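# Insert the steel peg fully into the block's hole

## Task

Push the steel peg completely down into the block's hole without disturbing the block; if the block ever shifts more than about a finger's width from its starting spot, the attempt counts as failed.

## Robot and tools

Robot: two arms, left_arm and right_arm, each ending in a parallel two-finger gripper. Base positions in the scene frame (metres): left_arm (-0.040, +0.340, +0.048), right_arm (+0.037, -0.240, +0.004); both are turned almost not at all about z. Two cameras, cam_high and cam_low (672x504 each), sit on a stand behind the arms.

Frames. The scene frame has its origin at table-top height, halfway between the nominal bases, +z up, +x out over the table, and left_arm on the +y side (arm names do not match image left/right). Each arm reports its gripper pose (end_effector_position in metres, end_effector_quat_wxyz) in its own base frame. Motion offsets are taken along the axes of that arm's current Hand target. The gripper's fingers point along its +z and open and close along its y. The reported position is the spot between the pads, roughly 1 cm inside the tips; reported poses can be off by a few centimetres, more when reaching far.

execute_actions(actions, cameras). actions is a list of actions; each action is a list of at most 15 rows, one row per 1/30 s step, and a short action keeps its final row until step 15. Every row has 14 numbers in [-1, 1]: left_arm dx, dy, dz, rx, ry, rz, opening, then the same seven for right_arm. The six pose numbers are an offset, not a pose: they are measured from that arm's Hand target as it was when the action began (every row counts from that same start, not from the previous row), along the Hand target's axes. Scale: 1.0 equals 0.6 m or 180 degrees; rx, ry, rz form one rotation vector. Because each new action starts from the updated Hand target, sending the same offset again moves further. Six zeros means no new pose request. opening is absolute: +1 fully open (0.094 m), -1 closed; always send the opening you want, since 0 is a real half-open command. Images come only when actions is empty or cameras names them (["all"] for all, [] for none; an unknown name voids the call).

move(target, speed, blend, opening_speed, grip_force, blocking, cameras). target is one 14-number row, or a list of up to 15 rows, in the same layout and scale as above; all rows are offsets from the Hand targets at the move's start, not from the previous row. Each gripper travels a straight line; turns take the shorter way. speed is the top path speed in m/s, 0.002 to 2.9 (default 0.25), one value or one per target; rotation is capped at twice that in rad/s. blend (metres) rounds corners between listed targets; 0 stops at each. opening_speed (per second on the -1..+1 scale, at least 0.2) makes fingers move gradually. grip_force sets the per-pad force cap in newtons, 10 to 50, one value or one per arm; it persists, and lower values close slowly. blocking=false returns after about 0.5 s while the move continues. A move lasts at most 10 s of paths. It does not avoid obstacles or the other arm; faster moves lag, stray and strike harder. Avoid paths passing near an arm's own base (the elbow may whip round). The result adds a move: line, e.g. done (within 10 mm and 2 degrees), off_target, moving, held or fault, plus limits such as paced (pose clipped) or held (steps withheld).

wait(seconds, cameras): seconds 0 to 3600; lets the scene run, continuing any running move. stop(cameras): brakes a running move. zoom_image(camera, region): region [x0, y0, x1, y1] in pixels of the newest image of cam_high or cam_low, at most 504 by 504. finished_scene(scene): ends the current scene (give its number); irreversible; make no further call in that reply.

Result lines: Hand target is the last commanded pose after clipping; next offsets count from it. The gripper often rests short of it because of friction and weight; a further execute_actions call, even all zeros, re-requests it, or send the remaining gap as an offset. grip_measured is the measured finger opening on the command scale (reads a bit wide when empty, a few mm narrow under squeeze on a hard part). Tool commands shows current finger commands. Joint velocities "within noise" means the arm is still. Joint torques are total drive outputs, offset and noisy; entries 1 to 3 wrap at ±28 N m. MOTOR HOT appears at 75 °C; at 90 °C the arm folds and idles for the rest of the scene; at 100 °C it collapses.

Control notes: commanded orientation is clipped to within 40 degrees of the current one each step. An arm blocked by something keeps pushing until commanded back past its gripper. To release, command an opening well above grip_measured. Joint ranges (rad): waist -2.618 to 3.054, shoulder 0 to 3.142, elbow 0 to 3.142 (straight at 2.901), wrist pitch -1.571 to 1.571, wrist yaw -1.571 to 1.571, wrist roll -2.094 to 2.094.

Avoid: moving the block at all; dropping the peg or releasing it while it moves; fast impacts on the block or table; letting anything leave the table; the two arms or grippers touching or one gripper closing on the other's fingers; strain on the wrist camera cables; holding an arm stretched or pushing against an unreachable pose (heat). Objects may occasionally get a small nudge from outside.

Each tool is called in YAML: its name, and indented under it one key for each argument.

## Session

execute_actions:
  actions: []

Nothing of this call was run. Scene 2 begins with your next reply.

execute_actions:
  actions: []

Scene clock: 0.00 s.
left_arm: end_effector_position=(+0.3901, +0.0186, +0.1152) grip_measured=+1.000 end_effector_quat_wxyz=(+0.606, -0.058, +0.785, +0.115) | right_arm: end_effector_position=(+0.3861, -0.0413, +0.1179) grip_measured=+1.000 end_effector_quat_wxyz=(+0.592, +0.111, +0.787, -0.138)
Joint positions: left_arm=[-0.124 1.53 0.333 0.938 -0.374 0.017 0.094] | right_arm=[0.092 1.491 0.36 0.837 0.445 0.04 0.094]
Joint velocities: within noise
Joint torques (N m): no reading
Heat: left arm: 38 °C; right arm: 44 °C.
Hand target: left_arm +0.3925, +0.0186, +0.1225; +0.615, -0.061, +0.778, +0.114 | right_arm +0.3886, -0.0415, +0.1263; +0.601, +0.115, +0.779, -0.137
Tool commands: left_gripper/opening=+1.0 right_gripper/opening=+1.0

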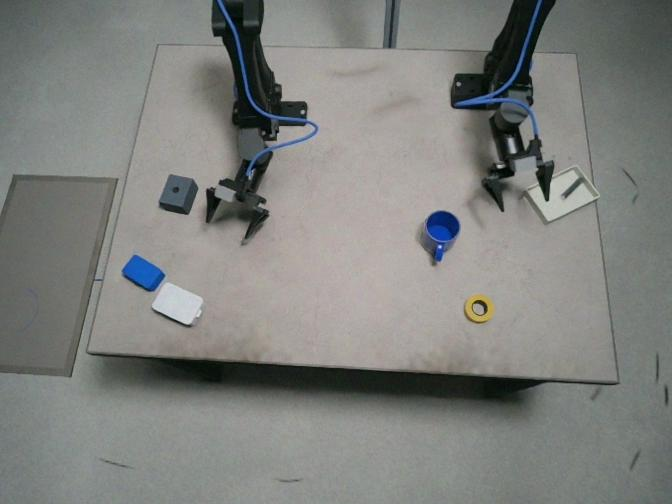

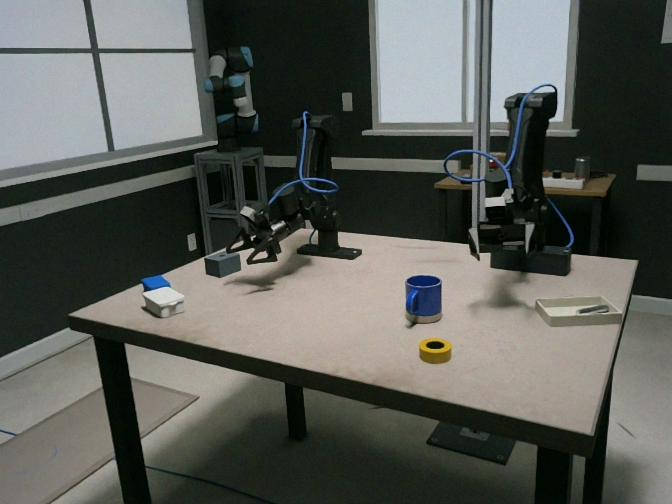

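zoom_image:
  camera: "cam_high"
  region: [480, 130, 620, 235]

zoom_image:
  camera: "cam_high"
  region: [140, 150, 280, 255]

zoom_image:
  camera: "cam_low"
  region: [440, 180, 640, 330]

Scaled by 3.600 from the camera's image (finer frame: 960x720).

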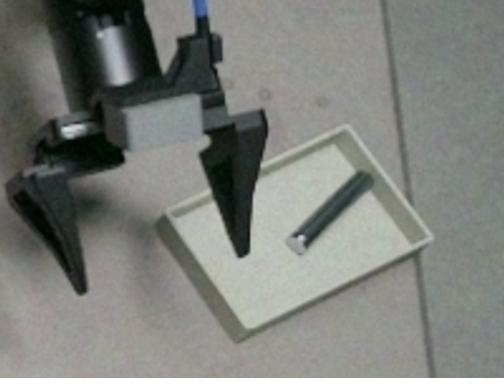

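Scaled by 3.600 from the camera's image (finer frame: 960x720).

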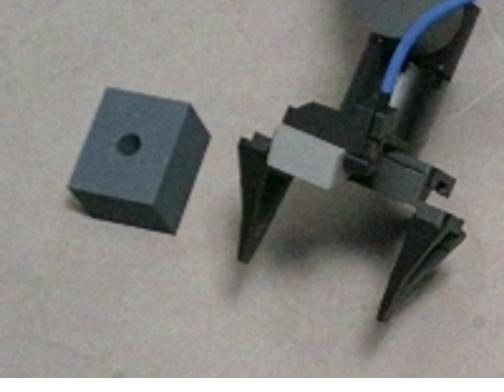

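Scaled by 2.520 from the camera's image (finer frame: 960x720).

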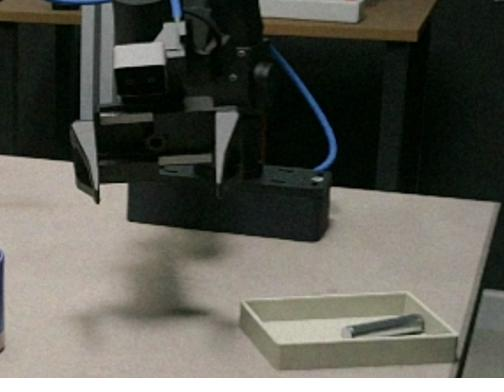

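move:
  target: [0.0617,0.327,-0.102,0.249,0.369,0.261,0.3,0.0125,-0.006,-0.2127,-0.094,0.414,-0.079,-0.2]
  speed: 0.5
  cameras: ["all"]

zoom_image:
  camera: "cam_high"
  region: [500, 110, 640, 215]

zoom_image:
  camera: "cam_low"
  region: [470, 180, 670, 330]

Scene clock: 52.47 s.
left_arm: end_effector_position=(+0.2755, +0.1931, +0.1156) grip_measured=+0.302 end_effector_quat_wxyz=(+0.001, +0.391, +0.920, -0.003) | right_arm: end_effector_position=(+0.2650, +0.0012, +0.1470) grip_measured=-0.197 end_effector_quat_wxyz=(-0.002, +0.000, +1.000, -0.004)
Joint positions: left_arm=[0.611 1.821 1.549 -1.302 0.004 1.414 0.061] | right_arm=[0.006 1.551 1.37 -1.395 0.007 0.006 0.038]
Joint torques (N m): left_arm=[-0.53 -5.57 7.9 0.28 -0.05 0.08] | right_arm=[-0.72 -5.74 6.46 0.06 -0.04 -0.1]
Heat: left arm: 39 °C; right arm: 45 °C.
Hand target: left_arm +0.2798, +0.1945, +0.1199; +0.000, +0.399, +0.917, +0.000 | right_arm +0.2700, +0.0001, +0.1499; -0.001, +0.000, +1.000, +0.000
Off the commanded pose: left_arm 0.006 m, 1 deg | right_arm 0.006 m, 0 deg.
move: done

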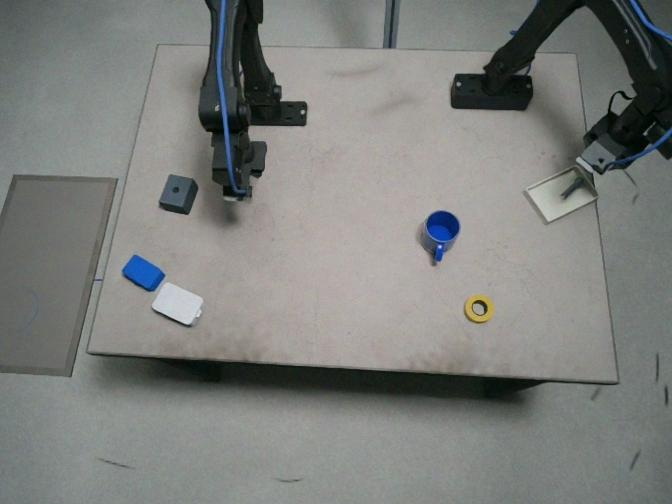

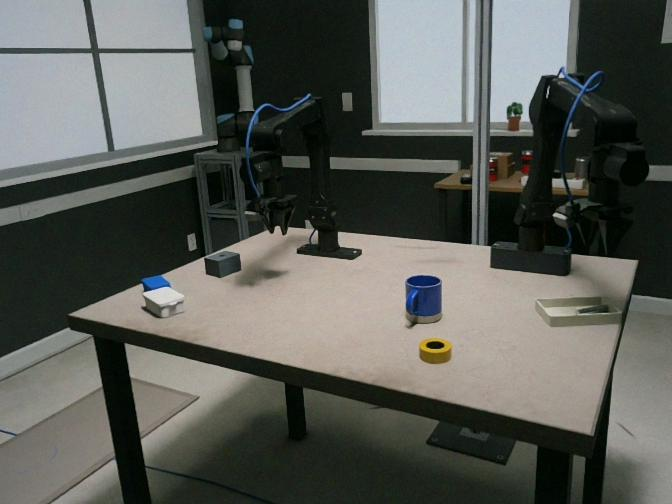

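Scaled by 3.600 from the camera's image (finer frame: 960x720).

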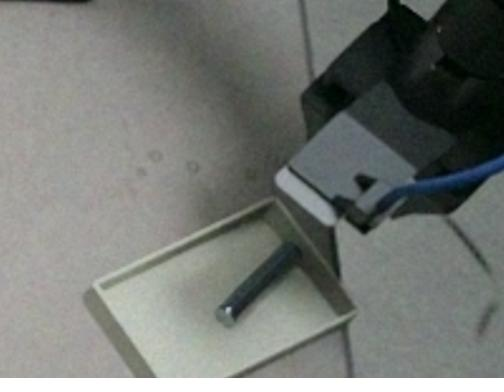

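Scaled by 2.520 from the camera's image (finer frame: 960x720).

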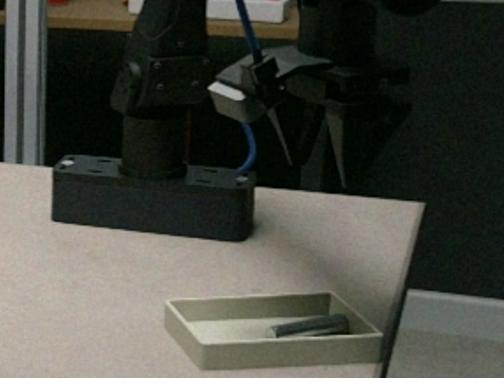

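move:
  target: [0,0,0.165,0,0,0,0.1,0,0,0,0,0,0,-0.2]
  speed: 0.3
  cameras: ["all"]

zoom_image:
  camera: "cam_high"
  region: [510, 140, 610, 235]

zoom_image:
  camera: "cam_low"
  region: [530, 235, 650, 335]

Scene clock: 62.47 s.
left_arm: end_effector_position=(+0.2792, +0.1960, +0.0251) grip_measured=+0.102 end_effector_quat_wxyz=(+0.002, +0.391, +0.920, +0.000) | right_arm: end_effector_position=(+0.2649, +0.0012, +0.1470) grip_measured=-0.197 end_effector_quat_wxyz=(-0.003, +0.000, +1.000, -0.004)
Joint positions: left_arm=[0.611 1.904 1.288 -0.954 0.003 1.414 0.052] | right_arm=[0.006 1.551 1.37 -1.396 0.007 0.006 0.038]
Joint torques (N m): left_arm=[-0.53 -6.3 4.38 0.53 -0.03 0.09] | right_arm=[-0.72 -5.71 6.43 0.05 -0.03 -0.1]
Heat: left arm: 39 °C; right arm: 46 °C.
Hand target: left_arm +0.2799, +0.1946, +0.0210; +0.000, +0.399, +0.917, +0.000 | right_arm +0.2699, +0.0001, +0.1499; -0.001, +0.000, +1.000, +0.000
Off the commanded pose: left_arm 0.004 m, 1 deg | right_arm 0.006 m, 0 deg.
move: done

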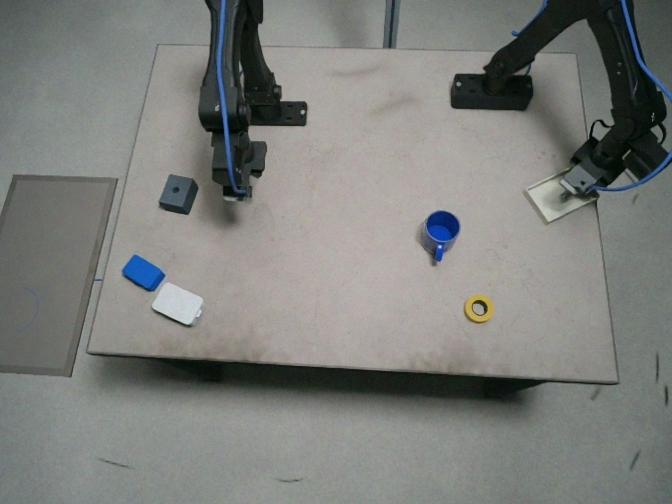

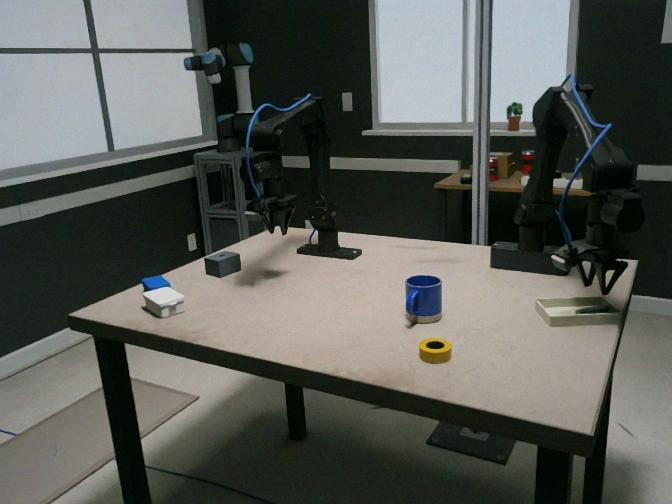

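Scaled by 5.040 from the camera's image (finer frame: 960x720).

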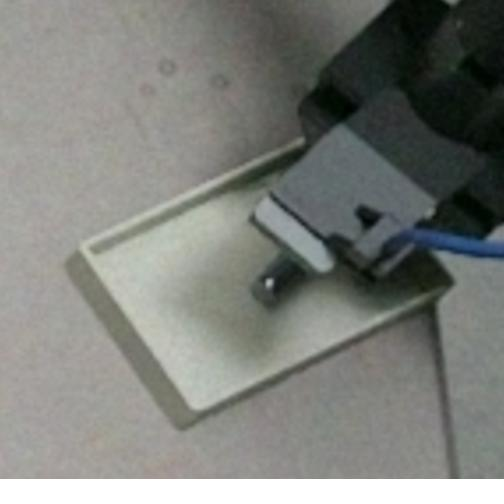

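Scaled by 4.200 from the camera's image (finer frame: 960x720).

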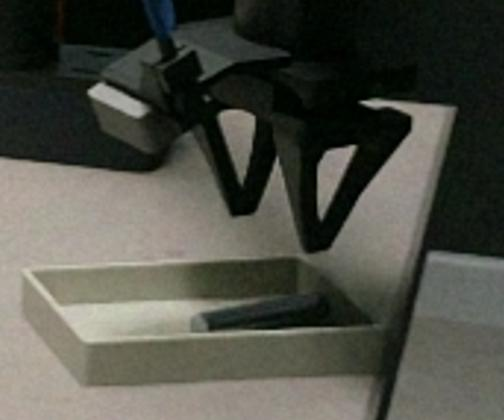

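move:
  target: [0,0.008,0.087,0,0,0,0.1,0,0,0,0,0,0,-0.2]
  speed: 0.1
  cameras: ["all"]

zoom_image:
  camera: "cam_high"
  region: [510, 140, 610, 235]

zoom_image:
  camera: "cam_low"
  region: [530, 235, 650, 335]

Scene clock: 70.97 s.
left_arm: end_effector_position=(+0.2844, +0.1997, -0.0255) grip_measured=+0.102 end_effector_quat_wxyz=(+0.003, +0.392, +0.920, +0.002) | right_arm: end_effector_position=(+0.2649, +0.0012, +0.1470) grip_measured=-0.197 end_effector_quat_wxyz=(-0.003, +0.000, +1.000, -0.004)
Joint positions: left_arm=[0.611 2.007 1.212 -0.769 0.003 1.417 0.052] | right_arm=[0.006 1.551 1.37 -1.396 0.007 0.006 0.038]
Joint torques (N m): left_arm=[-0.35 -6.42 3.99 0.57 -0.04 0.09] | right_arm=[-0.72 -5.72 6.46 0.05 -0.04 -0.1]
Heat: left arm: 38 °C; right arm: 46 °C.
Hand target: left_arm +0.2832, +0.1978, -0.0313; +0.000, +0.399, +0.917, +0.000 | right_arm +0.2699, +0.0001, +0.1499; -0.001, +0.000, +1.000, +0.000
Off the commanded pose: left_arm 0.006 m, 1 deg | right_arm 0.006 m, 0 deg.
move: done

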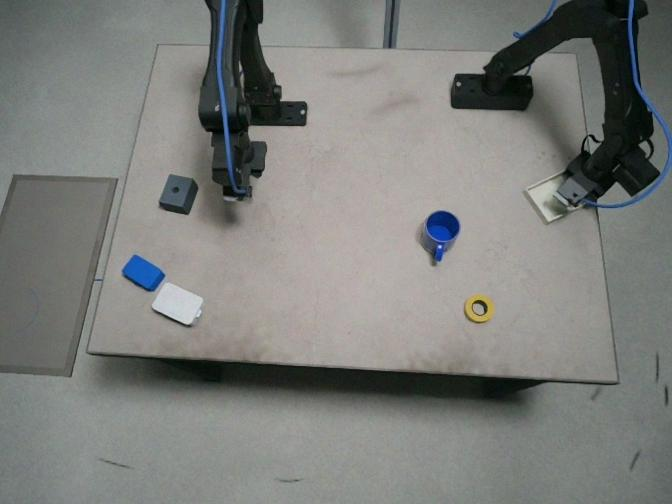

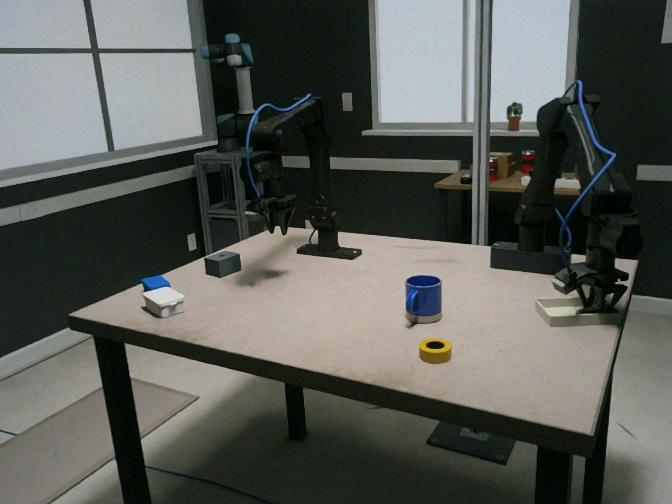

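Scaled by 5.040 from the camera's image (finer frame: 960x720).

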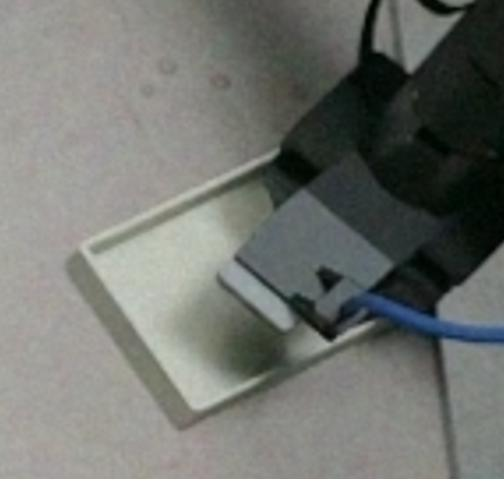

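Scaled by 4.200 from the camera's image (finer frame: 960x720).

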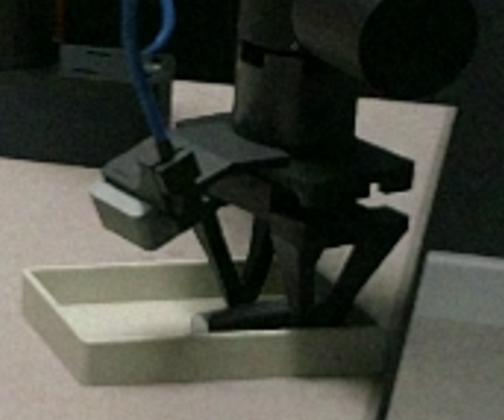

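move:
  target:
    - [0,0,0.01,0,0,0,0.1,0,0,0,0,0,0,-0.2]
    - [0,0,0.01,0,0,0,-0.95,0,0,0,0,0,0,-0.2]
    - [0,0,-0.17,0,0,0,-0.95,0,0,0,0,0,0,-0.2]
  speed: 0.2
  opening_speed: 1.0
  cameras: ["all"]

zoom_image:
  camera: "cam_high"
  region: [510, 120, 630, 235]

zoom_image:
  camera: "cam_low"
  region: [530, 205, 650, 325]

Scene clock: 77.73 s.
left_arm: end_effector_position=(+0.2765, +0.1942, +0.0543) grip_measured=-0.693 end_effector_quat_wxyz=(-0.010, +0.392, +0.920, -0.018) | right_arm: end_effector_position=(+0.2649, +0.0012, +0.1470) grip_measured=-0.197 end_effector_quat_wxyz=(-0.003, +0.000, +1.000, -0.004)
Joint positions: left_arm=[0.611 1.896 1.399 -1.114 0.002 1.417 0.014] | right_arm=[0.006 1.551 1.37 -1.396 0.007 0.006 0.038]
Joint torques (N m): left_arm=[-0.39 -8.62 7.77 0.2 -0.04 0.08] | right_arm=[-0.72 -5.72 6.45 0.05 -0.04 -0.1]
Heat: left arm: 38 °C; right arm: 46 °C.
Hand target: left_arm +0.2834, +0.1979, +0.0708; +0.000, +0.399, +0.917, +0.000 | right_arm +0.2699, +0.0001, +0.1499; -0.001, +0.000, +1.000, +0.000
Off the commanded pose: left_arm 0.018 m, 2 deg | right_arm 0.006 m, 0 deg.
move: off_target (left_arm)

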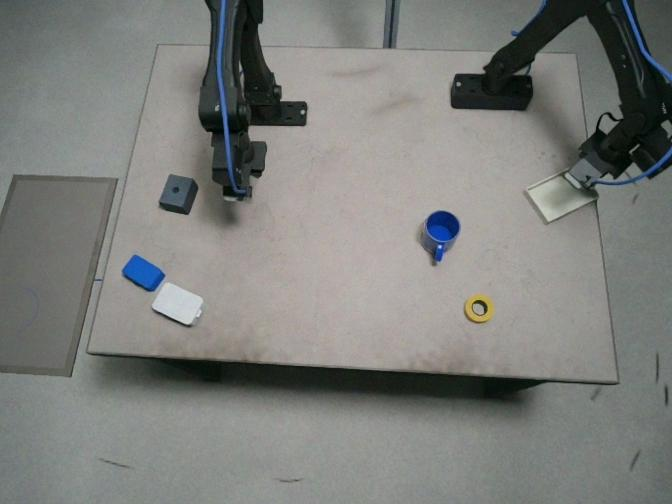

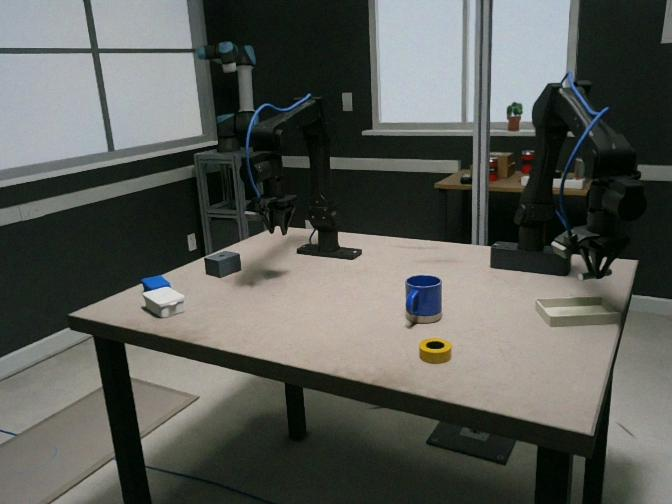

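Scaled by 4.200 from the camera's image (finer frame: 960x720).

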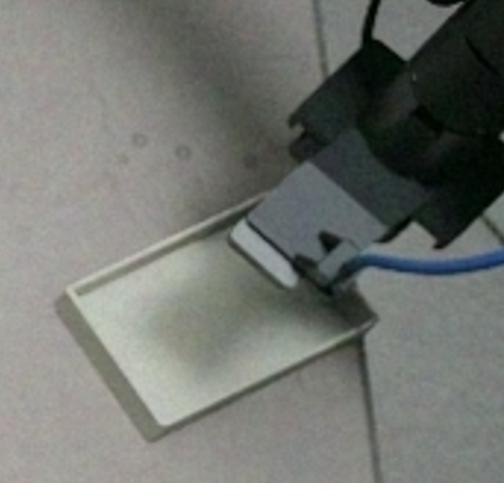

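Scaled by 4.200 from the camera's image (finer frame: 960x720).

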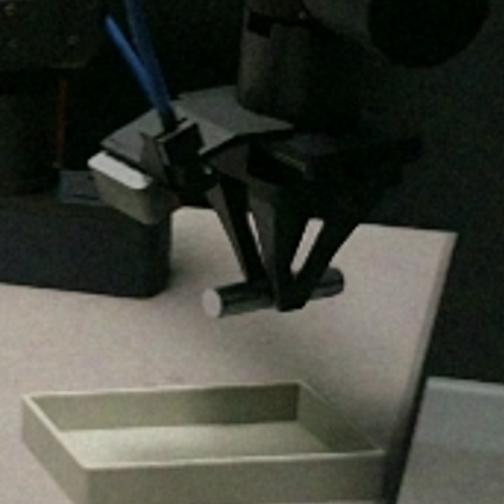

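move:
  target:
    - [0,0,-0.05,0,0,0,-0.95,0,0,0,0,0,0,-0.2]
    - [-0.683,-0.508,-0.05,0,0,-0.261,-0.95,0,0,0,0,0,0,-0.2]
    - [-0.683,-0.508,0.085,0,0,-0.261,-0.95,0,0,0,0,0,0,-0.2]
  speed: 0.35
  blend: 0.025
  cameras: ["all"]

zoom_image:
  camera: "cam_high"
  region: [300, 110, 440, 235]

zoom_image:
  camera: "cam_low"
  region: [290, 185, 430, 325]

Scene clock: 87.80 s.
left_arm: end_effector_position=(+0.3328, -0.3103, +0.0166) grip_measured=-0.693 end_effector_quat_wxyz=(-0.013, +0.008, +1.000, +0.001) | right_arm: end_effector_position=(+0.2649, +0.0012, +0.1470) grip_measured=-0.197 end_effector_quat_wxyz=(-0.003, +0.000, +1.000, -0.004)
Joint positions: left_arm=[-0.746 2.377 2.001 -1.215 0.017 -0.729 0.014] | right_arm=[0.006 1.551 1.37 -1.396 0.007 0.006 0.038]
Joint torques (N m): left_arm=[0.28 -10.5 5.55 0.49 -0.16 -0.14] | right_arm=[-0.73 -5.74 6.45 0.06 -0.04 -0.1]
Heat: left arm: 39 °C; right arm: 46 °C.
Hand target: left_arm +0.3395, -0.3098, +0.0197; +0.000, +0.001, +1.000, +0.000 | right_arm +0.2699, +0.0001, +0.1499; -0.001, +0.000, +1.000, +0.000
Off the commanded pose: left_arm 0.008 m, 2 deg | right_arm 0.006 m, 0 deg.
move: done; blend cut to 0.0151 m at target 1

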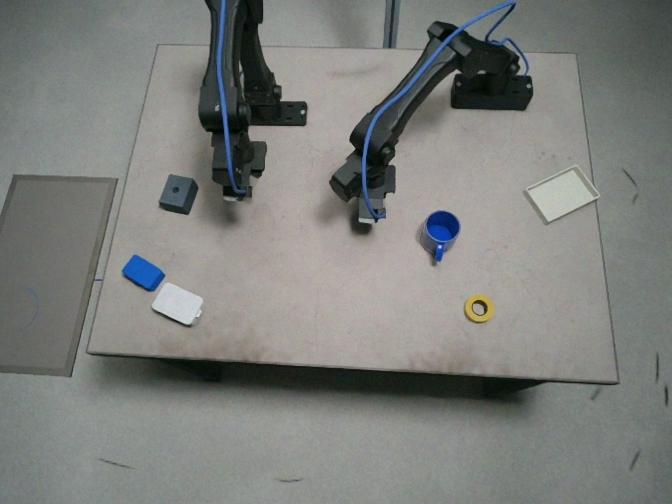

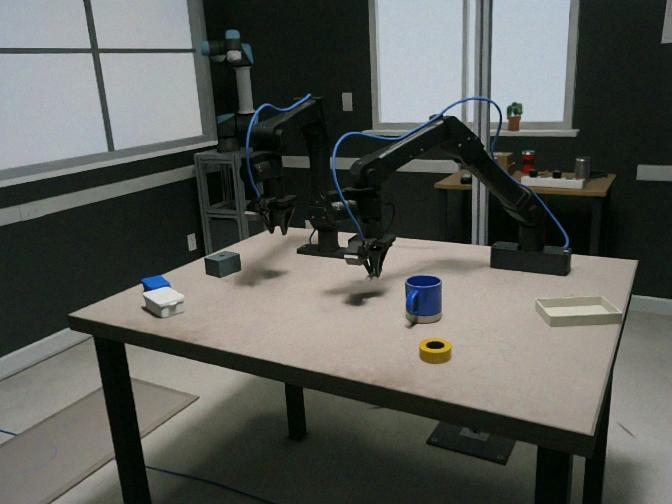

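Scaled by 3.600 from the camera's image (finer frame: 960x720).

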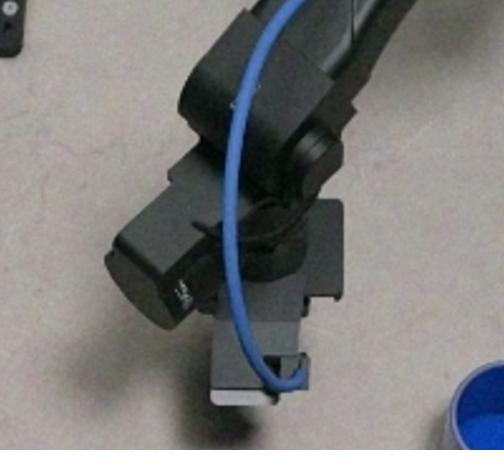

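Scaled by 3.600 from the camera's image (finer frame: 960x720).

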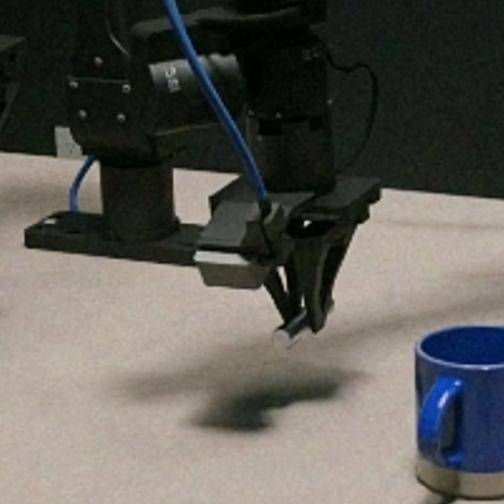

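move:
  target:
    - [0,0,0.0895,0,0,0,-0.95,0,0,0,0,0,0,-0.2]
    - [0,0,0.0895,0,0,0,-0.35,0,0,0,0,0,0,-0.2]
    - [0,0,-0.12,0,0,0,-0.35,0,0,0,0,0,0,-0.2]
    - [0.1,0.5,-0.12,0,0,0,-0.35,0,0,0,0,0,0,-0.2]
  speed: [0.08,0.1,0.25,0.5]
  opening_speed: 0.8
  blend: [0,0,0.02,0]
  cameras: ["all"]

zoom_image:
  camera: "cam_high"
  region: [320, 160, 420, 260]

zoom_image:
  camera: "cam_low"
  region: [310, 235, 410, 335]

Scene clock: 97.07 s.
left_arm: end_effector_position=(+0.2785, -0.0096, +0.0876) grip_measured=-0.352 end_effector_quat_wxyz=(-0.016, -0.001, +1.000, +0.006) | right_arm: end_effector_position=(+0.2649, +0.0012, +0.1470) grip_measured=-0.197 end_effector_quat_wxyz=(-0.003, +0.000, +1.000, -0.004)
Joint positions: left_arm=[-0.045 1.642 1.227 -1.189 -0.01 -0.048 0.03] | right_arm=[0.006 1.551 1.37 -1.396 0.007 0.006 0.038]
Joint torques (N m): left_arm=[0.44 -6.98 4.33 0.53 0.1 0.08] | right_arm=[-0.73 -5.7 6.45 0.05 -0.04 -0.1]
Heat: left arm: 39 °C; right arm: 46 °C.
Hand target: left_arm +0.2799, -0.0098, +0.0917; +0.000, +0.001, +1.000, +0.000 | right_arm +0.2699, +0.0001, +0.1499; -0.001, +0.000, +1.000, +0.000
Off the commanded pose: left_arm 0.004 m, 2 deg | right_arm 0.006 m, 0 deg.
move: done

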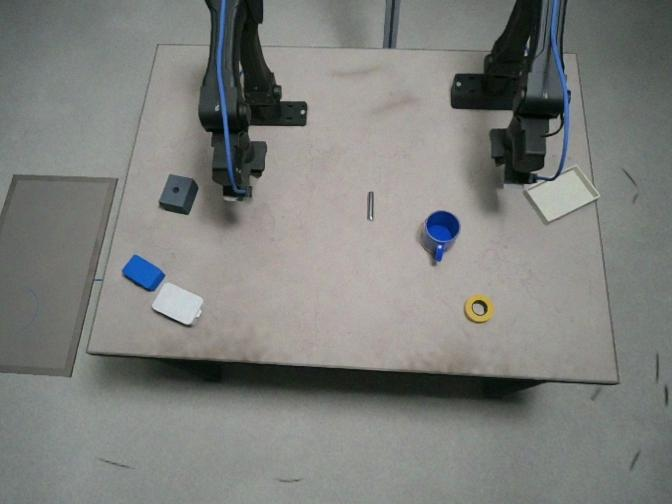

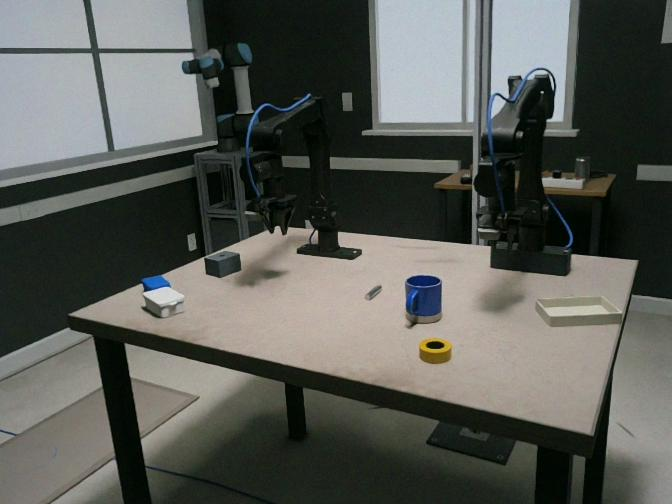

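Scaled by 5.040 from the camera's image (finer frame: 960x720).

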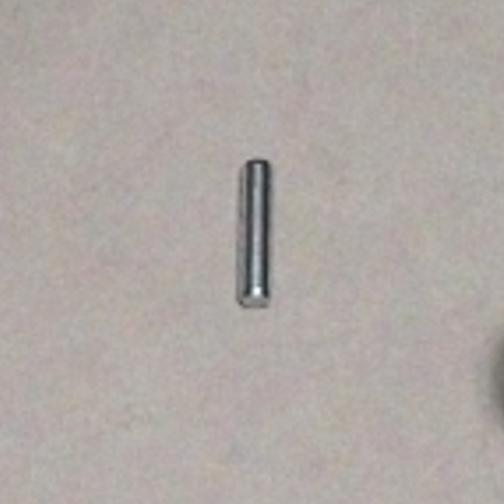

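Scaled by 5.040 from the camera's image (finer frame: 960x720).

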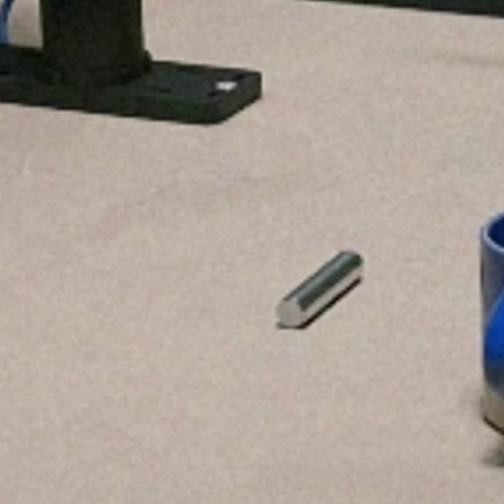

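move:
  target:
    - [0,0,0,0,0,0,-0.35,-0.021,0.4557,0.05,0,0,0,0.0]
    - [0,0,0,0,0,0,-0.35,-0.021,0.4557,0.15,0,0,0,0.0]
  speed: 0.4
  blend: 0.02
  cameras: ["all"]

zoom_image:
  camera: "cam_high"
  region: [320, 160, 420, 260]

zoom_image:
  camera: "cam_low"
  region: [310, 235, 410, 335]

Scene clock: 104.20 s.
left_arm: end_effector_position=(+0.2786, -0.0097, +0.0876) grip_measured=-0.352 end_effector_quat_wxyz=(-0.016, -0.001, +1.000, +0.006) | right_arm: end_effector_position=(+0.2785, +0.2732, +0.0641) grip_measured=-0.003 end_effector_quat_wxyz=(-0.005, -0.006, +1.000, +0.004)
Joint positions: left_arm=[-0.045 1.642 1.227 -1.189 -0.01 -0.047 0.03] | right_arm=[0.768 2.049 1.657 -1.18 -0.012 0.755 0.047]
Joint torques (N m): left_arm=[0.44 -6.98 4.31 0.53 0.1 0.08] | right_arm=[-0.17 -11.07 4.67 0.25 0.14 0.09]
Heat: left arm: 38 °C; right arm: 46 °C.
Hand target: left_arm +0.2799, -0.0098, +0.0917; +0.000, +0.001, +1.000, +0.000 | right_arm +0.2825, +0.2734, +0.0596; -0.001, +0.000, +1.000, +0.000
Off the commanded pose: left_arm 0.004 m, 2 deg | right_arm 0.006 m, 1 deg.
move: done

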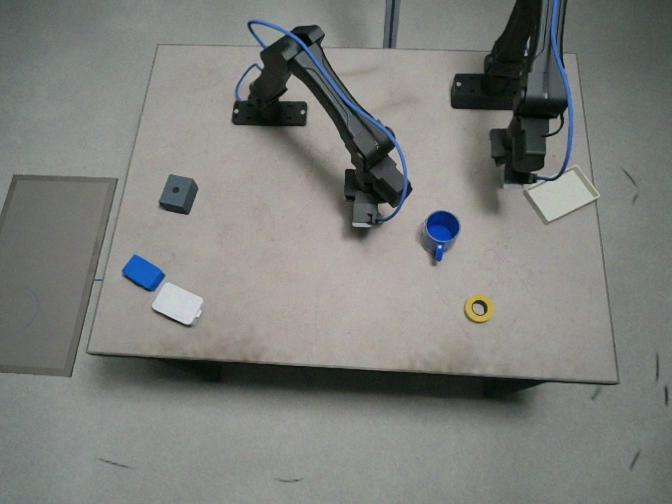

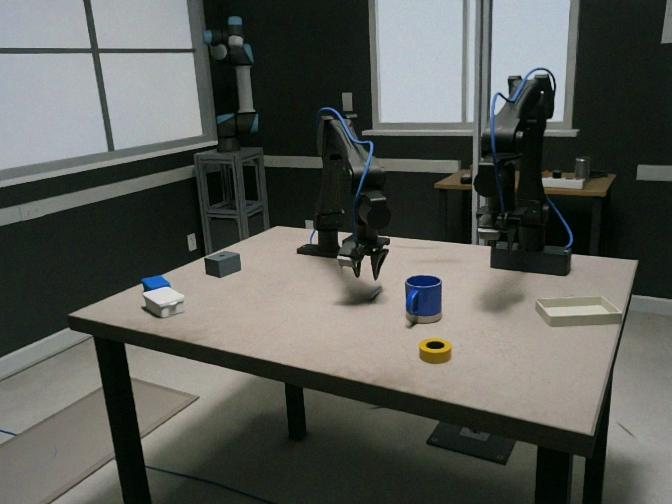

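Scaled by 5.040 from the camera's image (finer frame: 960x720).

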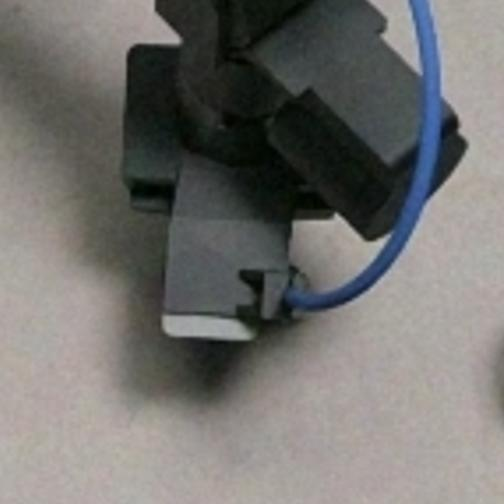

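Scaled by 5.040 from the camera's image (finer frame: 960x720).

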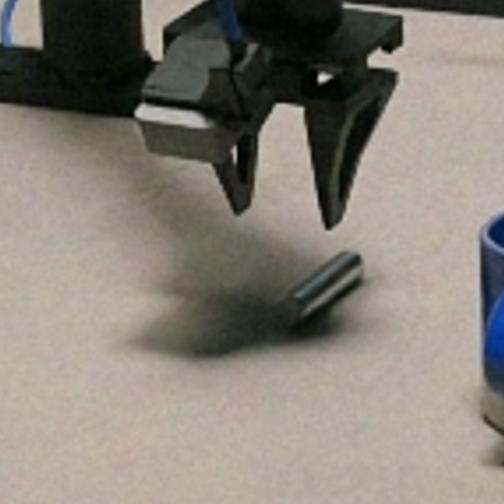

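move:
  target:
    - [0,0,0,0,0,0,-0.35,-0.005,0.0217,0.0,0,0,0,0.0]
    - [0,0,0,0,0,0,-0.35,-0.005,0.0217,0.087,0,0,0,0.0]
    - [0,0,0,0,0,0,-0.35,-0.005,0.0217,0.087,0,0,0,-0.95]
    - [0,0,0,0,0,0,-0.35,-0.005,0.0217,-0.15,0,0,0,-0.95]
  speed: [0.2,0.12,0.2,0.25]
  opening_speed: 1.0
  cameras: ["all"]

zoom_image:
  camera: "cam_low"
  region: [310, 185, 430, 305]

Scene clock: 115.23 s.
left_arm: end_effector_position=(+0.2786, -0.0097, +0.0876) grip_measured=-0.352 end_effector_quat_wxyz=(-0.016, -0.001, +1.000, +0.006) | right_arm: end_effector_position=(+0.2837, +0.2847, +0.1427) grip_measured=-0.687 end_effector_quat_wxyz=(-0.009, -0.003, +1.000, -0.002)
Joint positions: left_arm=[-0.045 1.642 1.227 -1.189 -0.01 -0.047 0.03] | right_arm=[0.78 2.125 2.085 -1.547 -0.01 0.775 0.015]
Joint torques (N m): left_arm=[0.44 -7.01 4.31 0.53 0.1 0.07] | right_arm=[0.34 -12.96 6.58 -0.05 0.12 0.08]
Heat: left arm: 38 °C; right arm: 46 °C.
Hand target: left_arm +0.2799, -0.0098, +0.0917; +0.000, +0.001, +1.000, +0.000 | right_arm +0.2856, +0.2865, +0.1496; -0.001, +0.000, +1.000, +0.000
Off the commanded pose: left_arm 0.004 m, 2 deg | right_arm 0.007 m, 1 deg.
move: done; target 3's new opening was sent with right_arm's hand 0.014 m and 1 deg from that target

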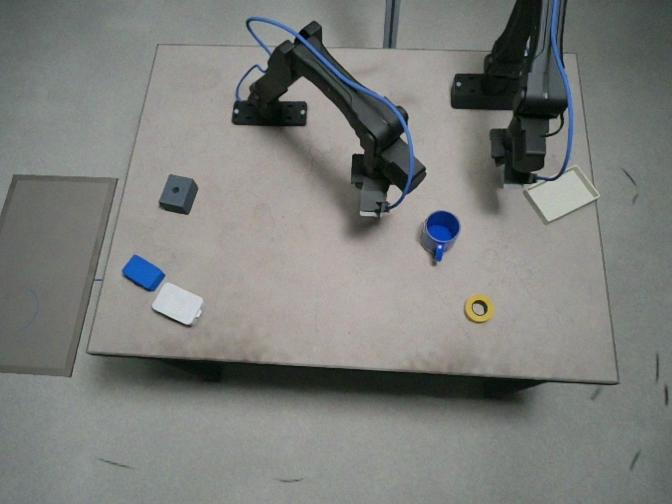

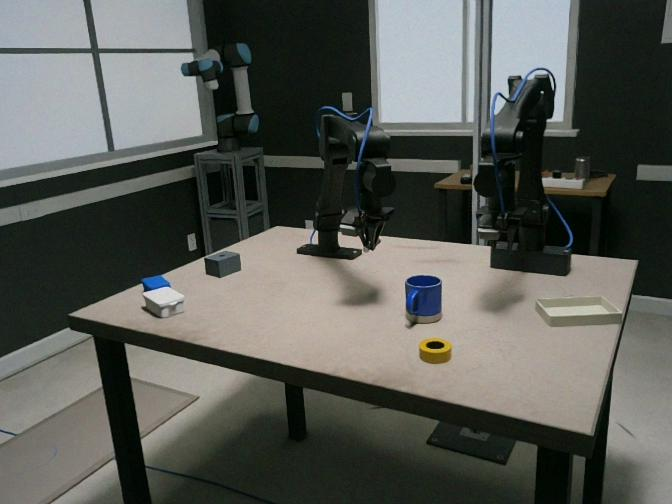

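Scaled by 4.200 from the camera's image (finer frame: 960x720).

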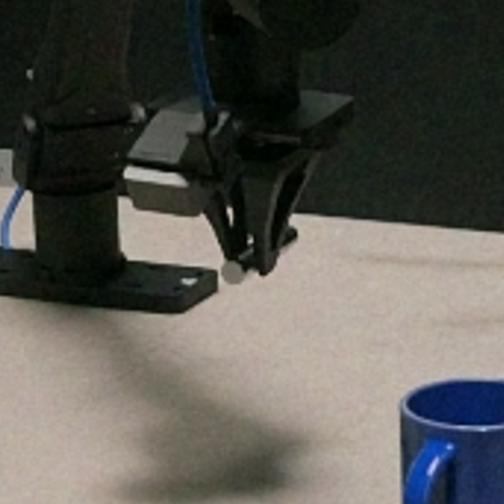

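move:
  target: [0,0,0,0,0,0,-0.35,0.0377,-0.791,-0.084,0.302,-0.431,0.302,-0.95]
  speed: 0.4
  cameras: ["all"]

zoom_image:
  camera: "cam_high"
  region: [120, 120, 260, 240]

zoom_image:
  camera: "cam_low"
  region: [170, 160, 300, 290]

Scene clock: 129.83 s.
left_arm: end_effector_position=(+0.2786, -0.0097, +0.0876) grip_measured=-0.352 end_effector_quat_wxyz=(-0.016, -0.001, +1.000, +0.006) | right_arm: end_effector_position=(+0.2630, -0.1861, +0.1979) grip_measured=-0.687 end_effector_quat_wxyz=(+0.571, +0.401, +0.588, -0.409)
Joint positions: left_arm=[-0.045 1.642 1.227 -1.189 -0.01 -0.047 0.03] | right_arm=[-0.088 1.28 0.305 0.944 1.132 0.005 0.015]
Joint torques (N m): left_arm=[0.43 -6.99 4.33 0.53 0.1 0.08] | right_arm=[-0.73 -3.04 4.18 1.91 0 -0.03]
Heat: left arm: 38 °C; right arm: 46 °C.
Hand target: left_arm +0.2799, -0.0098, +0.0917; +0.000, +0.001, +1.000, +0.000 | right_arm +0.2629, -0.1880, +0.2005; +0.579, +0.405, +0.579, -0.406
Off the commanded pose: left_arm 0.004 m, 2 deg | right_arm 0.003 m, 1 deg.
move: done

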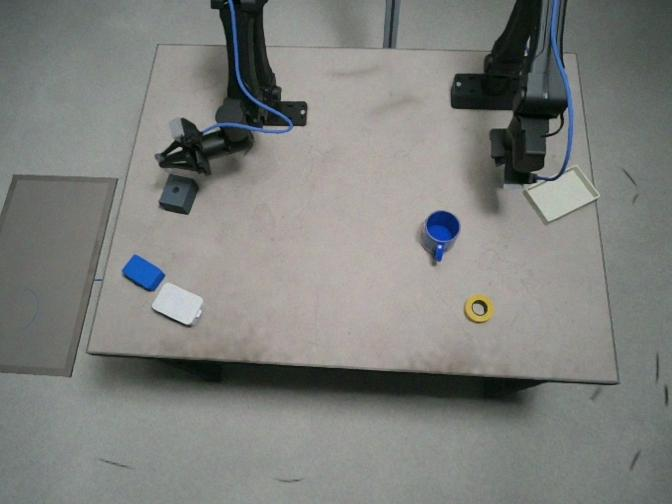

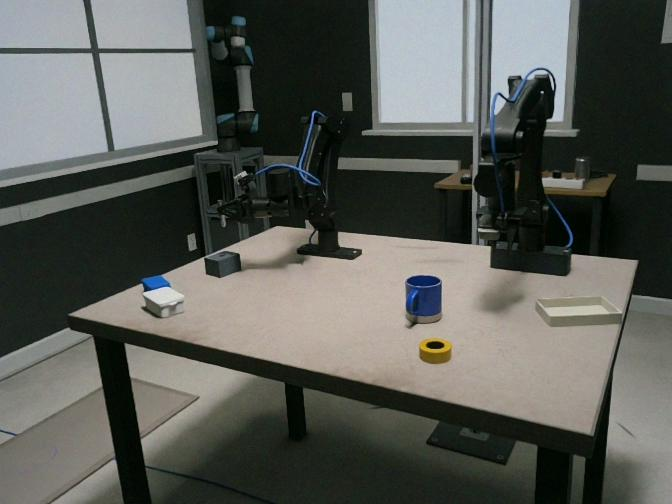

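Scaled by 3.600 from the camera's image (finer frame: 960x720).

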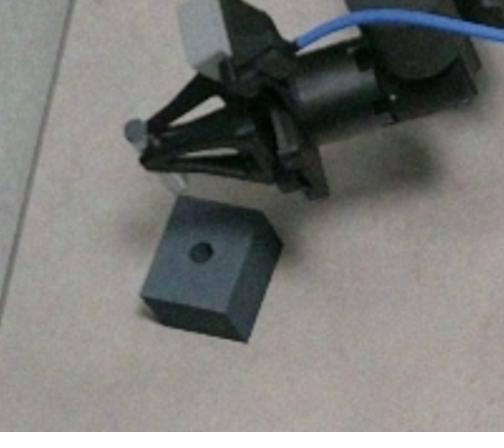

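Scaled by 3.877 from the camera's image (finer frame: 960x720).

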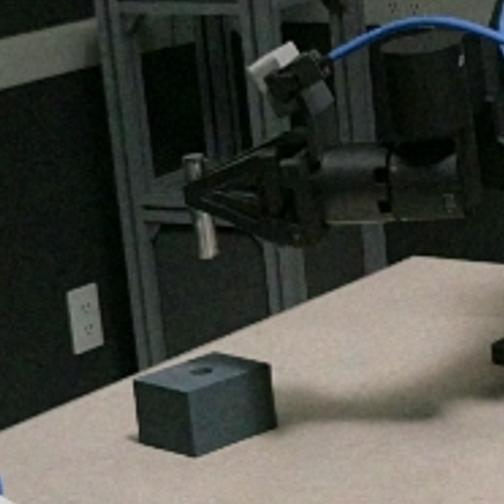

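move:
  target: [0,0,0,0,0,0,-0.35,0.1,-0.0319,0.0271,0,0,0,-0.95]
  speed: 0.15
  cameras: ["all"]

zoom_image:
  camera: "cam_high"
  region: [140, 140, 220, 220]

zoom_image:
  camera: "cam_low"
  region: [180, 200, 270, 290]

Scene clock: 142.47 s.
left_arm: end_effector_position=(+0.2786, -0.0097, +0.0876) grip_measured=-0.352 end_effector_quat_wxyz=(-0.016, -0.001, +1.000, +0.006) | right_arm: end_effector_position=(+0.2512, -0.2082, +0.1362) grip_measured=-0.687 end_effector_quat_wxyz=(+0.568, +0.401, +0.591, -0.409)
Joint positions: left_arm=[-0.045 1.642 1.227 -1.189 -0.01 -0.047 0.03] | right_arm=[-0.207 1.654 0.17 1.444 1.013 0.005 0.015]
Joint torques (N m): left_arm=[0.43 -6.98 4.3 0.53 0.09 0.08] | right_arm=[-0.69 -4.05 2.39 2.16 0 -0.04]
Heat: left arm: 38 °C; right arm: 46 °C.
Hand target: left_arm +0.2799, -0.0098, +0.0917; +0.000, +0.001, +1.000, +0.000 | right_arm +0.2504, -0.2099, +0.1405; +0.579, +0.405, +0.579, -0.406
Off the commanded pose: left_arm 0.004 m, 2 deg | right_arm 0.005 m, 2 deg.
move: done

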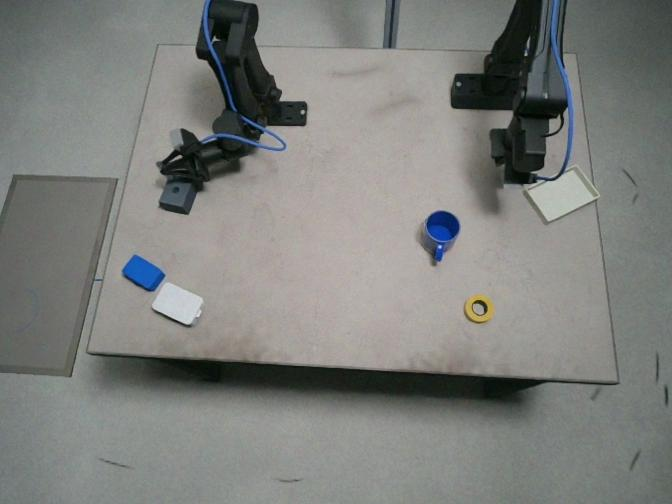

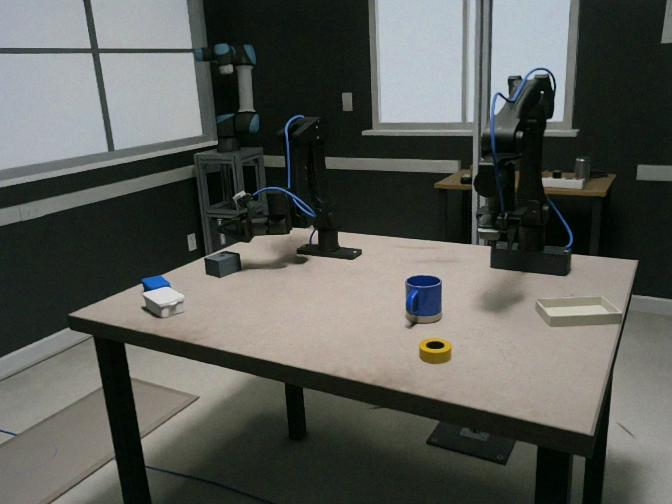

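Scaled by 6.300 from the camera's image (finer frame: 960x720).

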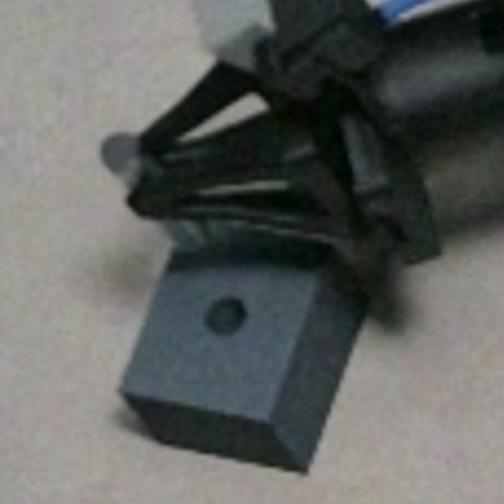

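Scaled by 5.600 from the camera's image (finer frame: 960x720).

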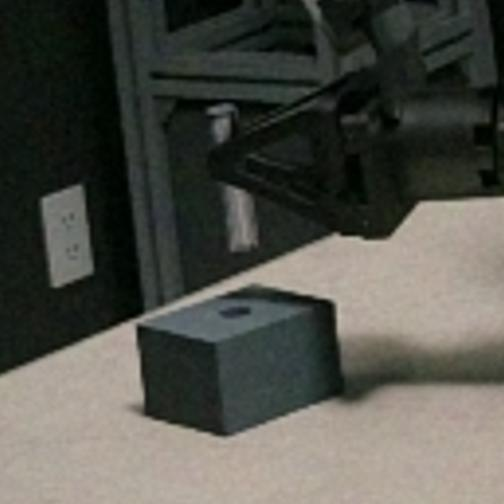

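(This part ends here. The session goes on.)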